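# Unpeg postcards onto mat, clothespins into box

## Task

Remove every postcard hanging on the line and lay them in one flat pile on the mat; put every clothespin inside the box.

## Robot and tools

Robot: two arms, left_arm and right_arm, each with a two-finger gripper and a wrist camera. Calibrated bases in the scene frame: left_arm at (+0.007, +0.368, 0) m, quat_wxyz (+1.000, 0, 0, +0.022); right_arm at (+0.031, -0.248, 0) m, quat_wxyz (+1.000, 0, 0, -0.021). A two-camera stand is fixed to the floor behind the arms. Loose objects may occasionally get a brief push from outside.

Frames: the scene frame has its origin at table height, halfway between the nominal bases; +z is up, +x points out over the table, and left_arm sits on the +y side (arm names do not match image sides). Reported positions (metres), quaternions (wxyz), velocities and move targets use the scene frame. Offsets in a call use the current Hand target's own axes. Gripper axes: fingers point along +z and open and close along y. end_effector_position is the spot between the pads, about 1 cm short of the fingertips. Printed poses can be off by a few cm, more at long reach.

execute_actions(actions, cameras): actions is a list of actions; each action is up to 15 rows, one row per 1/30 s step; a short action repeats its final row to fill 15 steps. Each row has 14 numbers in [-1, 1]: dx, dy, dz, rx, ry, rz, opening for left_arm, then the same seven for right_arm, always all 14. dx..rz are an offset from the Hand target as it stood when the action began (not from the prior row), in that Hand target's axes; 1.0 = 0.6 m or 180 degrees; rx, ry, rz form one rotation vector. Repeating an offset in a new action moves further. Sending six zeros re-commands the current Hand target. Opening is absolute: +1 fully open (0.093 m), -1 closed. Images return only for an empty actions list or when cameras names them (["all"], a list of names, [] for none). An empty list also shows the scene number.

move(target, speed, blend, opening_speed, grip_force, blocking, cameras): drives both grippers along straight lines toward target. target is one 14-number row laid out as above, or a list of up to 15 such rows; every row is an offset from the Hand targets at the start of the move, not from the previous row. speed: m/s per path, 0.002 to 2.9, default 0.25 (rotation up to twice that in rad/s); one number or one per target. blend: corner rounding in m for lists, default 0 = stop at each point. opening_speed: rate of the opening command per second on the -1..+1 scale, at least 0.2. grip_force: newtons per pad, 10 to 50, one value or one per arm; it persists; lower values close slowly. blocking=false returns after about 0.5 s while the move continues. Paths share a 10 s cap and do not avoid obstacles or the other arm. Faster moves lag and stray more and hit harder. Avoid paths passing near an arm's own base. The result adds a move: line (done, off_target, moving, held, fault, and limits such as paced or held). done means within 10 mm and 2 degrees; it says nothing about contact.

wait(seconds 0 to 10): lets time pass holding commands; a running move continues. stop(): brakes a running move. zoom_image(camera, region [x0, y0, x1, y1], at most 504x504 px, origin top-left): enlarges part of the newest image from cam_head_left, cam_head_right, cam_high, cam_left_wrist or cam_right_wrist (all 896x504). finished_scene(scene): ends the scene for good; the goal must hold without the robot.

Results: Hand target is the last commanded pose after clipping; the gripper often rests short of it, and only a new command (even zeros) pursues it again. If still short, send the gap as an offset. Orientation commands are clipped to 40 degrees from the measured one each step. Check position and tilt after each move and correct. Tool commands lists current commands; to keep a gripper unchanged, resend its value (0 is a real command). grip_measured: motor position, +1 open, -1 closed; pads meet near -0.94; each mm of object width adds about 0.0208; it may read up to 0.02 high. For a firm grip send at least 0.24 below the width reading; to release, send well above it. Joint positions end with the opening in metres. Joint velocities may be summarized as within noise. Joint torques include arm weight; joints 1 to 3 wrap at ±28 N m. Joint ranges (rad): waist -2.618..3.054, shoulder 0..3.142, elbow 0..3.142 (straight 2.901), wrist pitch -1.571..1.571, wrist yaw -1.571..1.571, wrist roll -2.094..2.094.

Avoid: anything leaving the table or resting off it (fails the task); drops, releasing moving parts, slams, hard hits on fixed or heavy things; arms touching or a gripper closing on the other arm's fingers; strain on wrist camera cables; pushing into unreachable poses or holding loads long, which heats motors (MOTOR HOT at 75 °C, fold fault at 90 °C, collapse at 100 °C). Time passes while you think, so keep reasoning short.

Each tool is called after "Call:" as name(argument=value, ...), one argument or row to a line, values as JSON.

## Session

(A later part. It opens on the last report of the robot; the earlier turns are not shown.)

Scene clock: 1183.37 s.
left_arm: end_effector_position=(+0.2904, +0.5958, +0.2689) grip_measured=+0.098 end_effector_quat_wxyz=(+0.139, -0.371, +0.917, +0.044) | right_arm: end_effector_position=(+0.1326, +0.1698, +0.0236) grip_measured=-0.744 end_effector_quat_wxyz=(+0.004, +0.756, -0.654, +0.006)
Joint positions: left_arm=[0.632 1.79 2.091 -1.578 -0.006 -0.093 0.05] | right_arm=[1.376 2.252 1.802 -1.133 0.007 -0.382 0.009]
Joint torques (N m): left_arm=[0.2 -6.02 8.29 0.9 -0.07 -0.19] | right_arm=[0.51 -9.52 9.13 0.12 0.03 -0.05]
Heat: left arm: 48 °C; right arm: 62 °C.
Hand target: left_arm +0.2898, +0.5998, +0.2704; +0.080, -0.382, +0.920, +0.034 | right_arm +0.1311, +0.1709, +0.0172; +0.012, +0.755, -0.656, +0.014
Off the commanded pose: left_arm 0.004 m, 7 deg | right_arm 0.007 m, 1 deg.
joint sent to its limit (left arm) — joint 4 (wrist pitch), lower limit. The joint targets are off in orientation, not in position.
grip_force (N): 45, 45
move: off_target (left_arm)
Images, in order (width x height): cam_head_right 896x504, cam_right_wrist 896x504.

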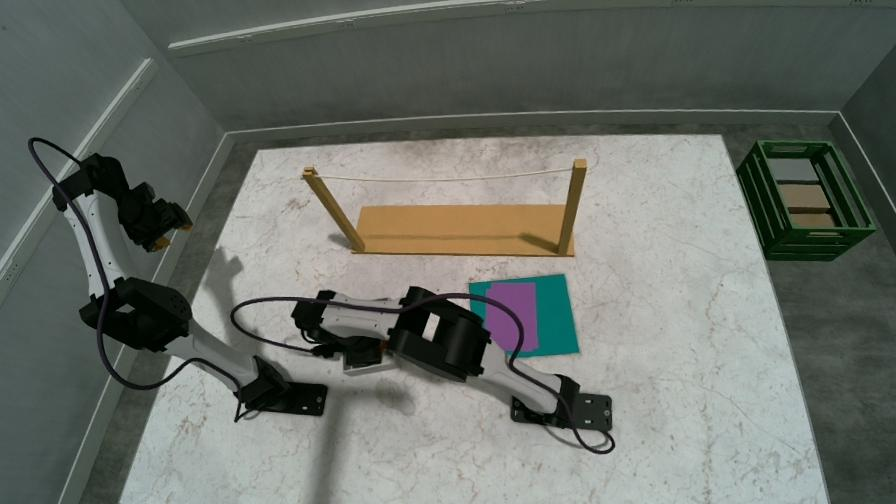

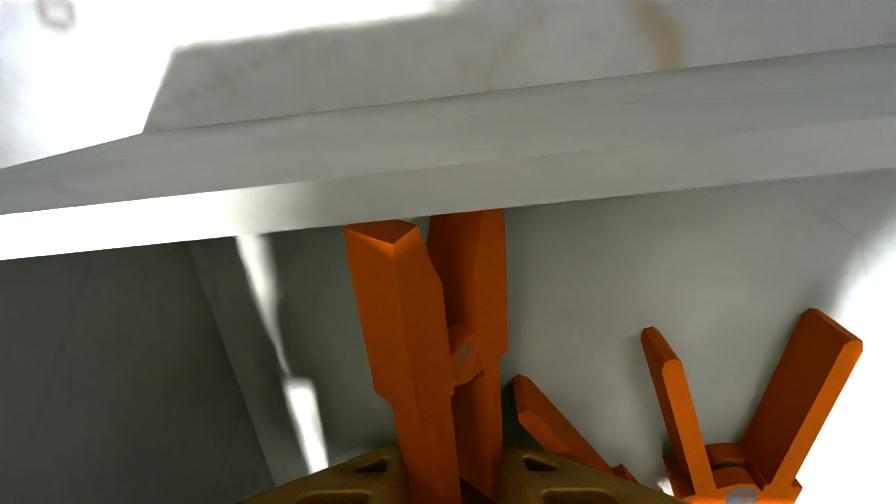

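Call:
move(
  target=[0,0,0,0,0,0,0.1,0.0148,0.0021,0,0,0,0,-0.76],
  speed=0.06,
  cameras=["cam_right_wrist"],
)

Scene clock: 1190.03 s.
left_arm: end_effector_position=(+0.2904, +0.5958, +0.2689) grip_measured=+0.098 end_effector_quat_wxyz=(+0.139, -0.371, +0.917, +0.044) | right_arm: end_effector_position=(+0.1331, +0.1682, +0.0219) grip_measured=-0.744 end_effector_quat_wxyz=(+0.005, +0.756, -0.654, +0.009)
Joint positions: left_arm=[0.632 1.79 2.091 -1.578 -0.006 -0.093 0.05] | right_arm=[1.376 2.252 1.795 -1.131 0.012 -0.382 0.009]
Joint torques (N m): left_arm=[0.2 -6.01 8.29 0.9 -0.06 -0.18] | right_arm=[0.2 -12.59 4.51 0.27 -0.01 -0.08]
Heat: left arm: 47 °C; right arm: 61 °C.
Hand target: left_arm +0.2898, +0.5998, +0.2704; +0.080, -0.382, +0.920, +0.034 | right_arm +0.1311, +0.1620, +0.0176; +0.012, +0.755, -0.656, +0.014
Off the commanded pose: left_arm 0.004 m, 7 deg | right_arm 0.008 m, 1 deg.
joint sent to its limit (left arm) — joint 4 (wrist pitch), lower limit. The joint targets are off in orientation, not in position.
grip_force (N): 45, 45
move: off_target (left_arm)
Images, in order (width x height): cam_right_wrist 896x504.

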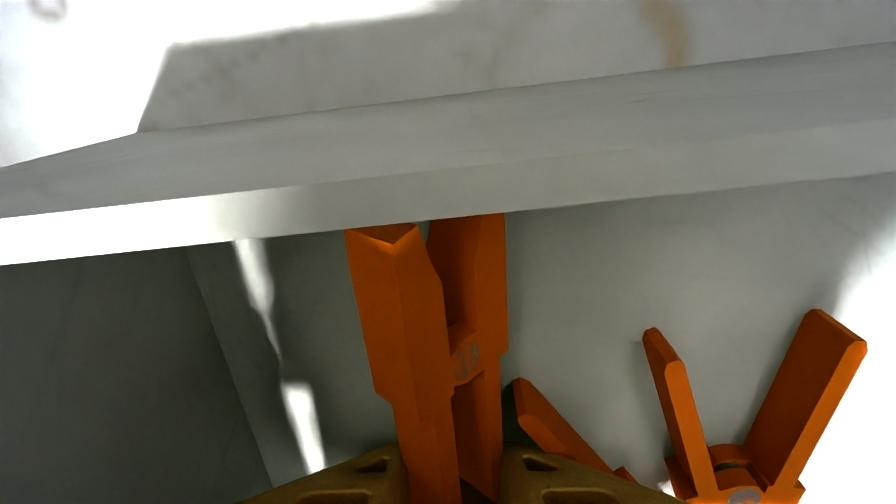

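Call:
move(
  target=[0,0,0,0,0,0,0.1,0.0165,0.0023,-0.012,0,0,0,-0.76],
  speed=0.06,
  cameras=["cam_right_wrist"],
)

Scene clock: 1192.10 s.
left_arm: end_effector_position=(+0.2904, +0.5958, +0.2689) grip_measured=+0.098 end_effector_quat_wxyz=(+0.139, -0.371, +0.917, +0.044) | right_arm: end_effector_position=(+0.1310, +0.1580, +0.0221) grip_measured=-0.744 end_effector_quat_wxyz=(+0.010, +0.756, -0.654, +0.013)
Joint positions: left_arm=[0.632 1.79 2.091 -1.578 -0.006 -0.093 0.05] | right_arm=[1.376 2.221 1.743 -1.122 0.014 -0.382 0.009]
Joint torques (N m): left_arm=[0.14 -6.02 8.29 0.89 -0.07 -0.17] | right_arm=[-0.24 -13.53 5.08 0.17 -0.03 -0.14]
Heat: left arm: 47 °C; right arm: 61 °C.
Hand target: left_arm +0.2898, +0.5998, +0.2704; +0.080, -0.382, +0.920, +0.034 | right_arm +0.1310, +0.1521, +0.0250; +0.012, +0.755, -0.656, +0.014
Off the commanded pose: left_arm 0.004 m, 7 deg | right_arm 0.007 m, 0 deg.
joint sent to its limit (left arm) — joint 4 (wrist pitch), lower limit. The joint targets are off in orientation, not in position.
grip_force (N): 45, 45
move: off_target (left_arm)
Images, in order (width x height): cam_right_wrist 896x504.

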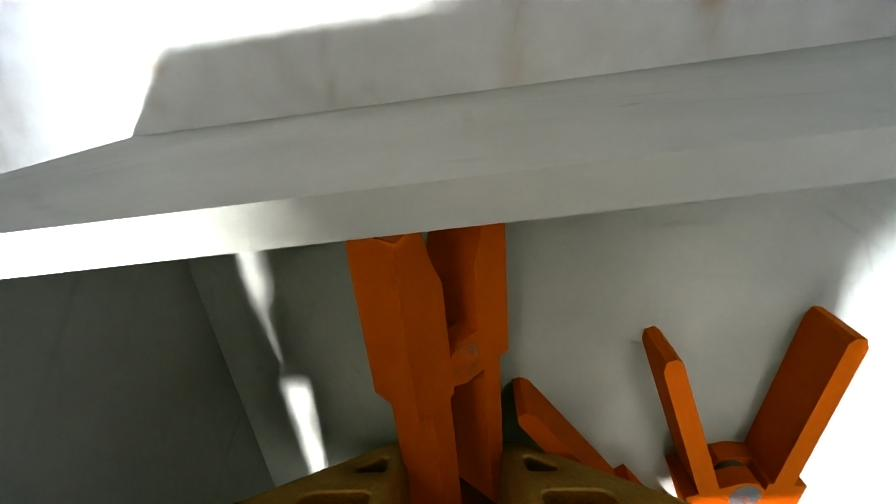

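Call:
move(
  target=[0,0,0,0,0,0,0.1,0,0,0,0,0,0,-0.2],
  opening_speed=0.3,
  cameras=["cam_right_wrist"],
)

Scene clock: 1201.00 s.
left_arm: end_effector_position=(+0.2904, +0.5958, +0.2689) grip_measured=+0.098 end_effector_quat_wxyz=(+0.139, -0.371, +0.917, +0.044) | right_arm: end_effector_position=(+0.1315, +0.1570, +0.0223) grip_measured=-0.203 end_effector_quat_wxyz=(+0.010, +0.756, -0.654, +0.015)
Joint positions: left_arm=[0.632 1.79 2.091 -1.578 -0.006 -0.093 0.05] | right_arm=[1.376 2.22 1.743 -1.126 0.018 -0.382 0.035]
Joint torques (N m): left_arm=[0.17 -6.02 8.28 0.9 -0.06 -0.18] | right_arm=[-0.21 -13.5 5.05 0.2 -0.06 -0.13]
Heat: left arm: 47 °C; right arm: 60 °C.
Hand target: left_arm +0.2898, +0.5998, +0.2704; +0.080, -0.382, +0.920, +0.034 | right_arm +0.1310, +0.1521, +0.0250; +0.012, +0.755, -0.656, +0.014
Off the commanded pose: left_arm 0.004 m, 7 deg | right_arm 0.006 m, 0 deg.
joint sent to its limit (left arm) — joint 4 (wrist pitch), lower limit. The joint targets are off in orientation, not in position.
grip_force (N): 45, 45
move: off_target (left_arm)
Images, in order (width x height): cam_right_wrist 896x504.

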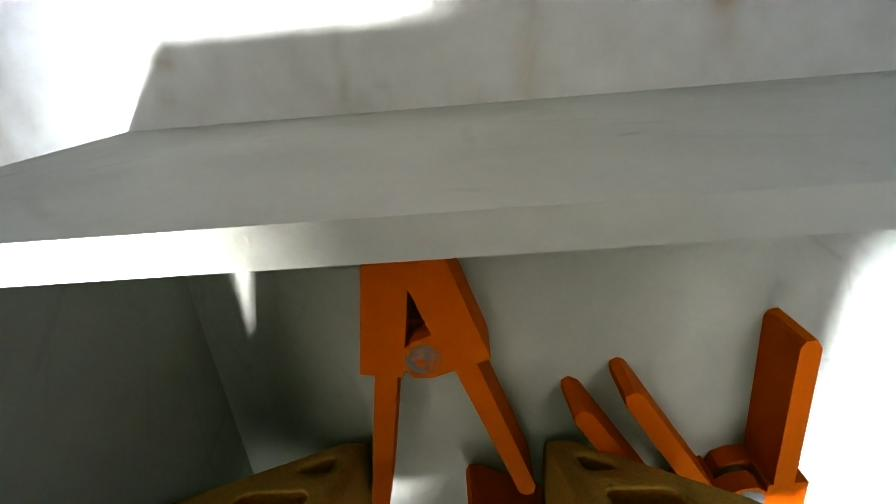

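Call:
move(
  target=[
    [0,0,0,0,0,0,0.1,0,0,0,0,0,0,-0.1],
    [0,0,0,0,0,0,0.1,-0.013,-0.002,-0.1,0,0,0,-0.1],
    [0,0,0,0,0,0,0.1,-0.013,-0.002,-0.4,0,0,0,-0.1],
  ],
  speed=[0.05,0.05,0.12],
  blend=[0,0.01,0],
  opening_speed=0.4,
  cameras=["cam_right_wrist","cam_high"],
)

Scene clock: 1207.47 s.
left_arm: end_effector_position=(+0.2904, +0.5958, +0.2689) grip_measured=+0.098 end_effector_quat_wxyz=(+0.139, -0.371, +0.917, +0.044) | right_arm: end_effector_position=(+0.1332, +0.1723, +0.2493) grip_measured=-0.102 end_effector_quat_wxyz=(-0.147, +0.747, -0.645, -0.066)
Joint positions: left_arm=[0.632 1.79 2.091 -1.578 -0.006 -0.093 0.05] | right_arm=[1.381 2.039 2.341 -1.549 0.018 -0.382 0.04]
Joint torques (N m): left_arm=[0.18 -6.04 8.29 0.91 -0.07 -0.19] | right_arm=[0.46 -12.41 8.54 0.76 -0.03 -0.08]
Heat: left arm: 47 °C; right arm: 60 °C.
Hand target: left_arm +0.2898, +0.5998, +0.2704; +0.080, -0.382, +0.920, +0.034 | right_arm +0.1297, +0.1688, +0.2647; +0.011, +0.755, -0.656, +0.014
Off the commanded pose: left_arm 0.004 m, 7 deg | right_arm 0.016 m, 20 deg.
joint sent to its limit (left arm) — joint 4 (wrist pitch), lower limit. The joint targets are off in orientation, not in position.
joint sent to its limit (right arm) — joint 4 (wrist pitch), lower limit. The joint targets are off in orientation, not in position.
grip_force (N): 45, 45
move: off_target (left_arm, right_arm)
Images, in order (width x height): cam_high 896x504, cam_right_wrist 896x504.

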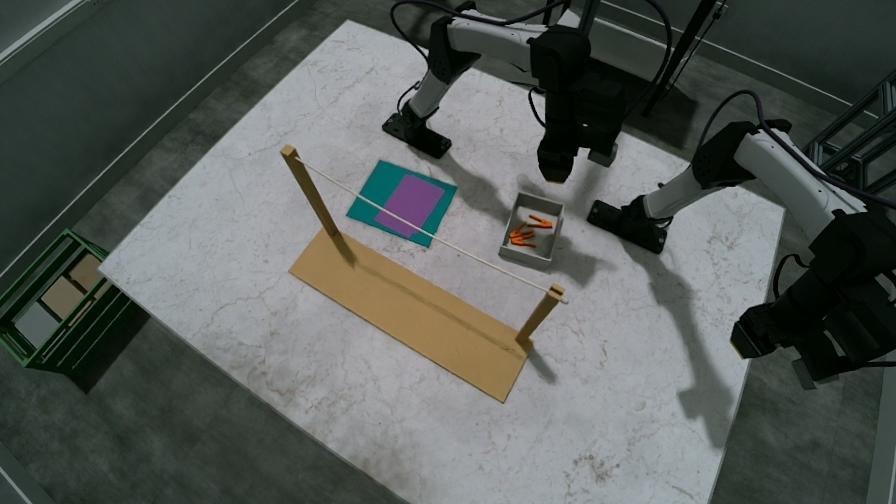

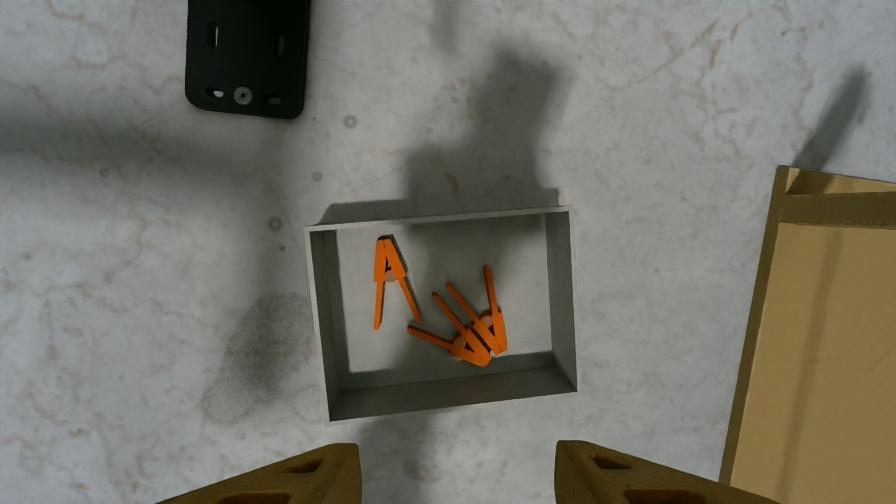

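Call:
zoom_image(
  camera="cam_high",
  region=[320, 130, 600, 290],
)

Scaled by 1.800 from the camera's 896x504 image, which has a finer 1280x720 frame.

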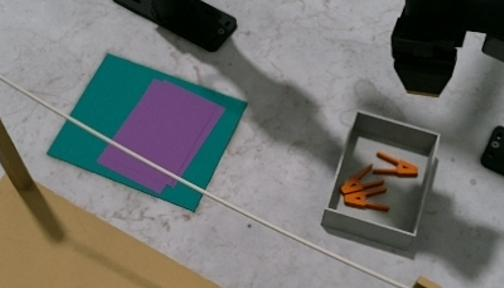

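Call:
finished_scene(
  scene=1,
)

The scene is finished: the task was done.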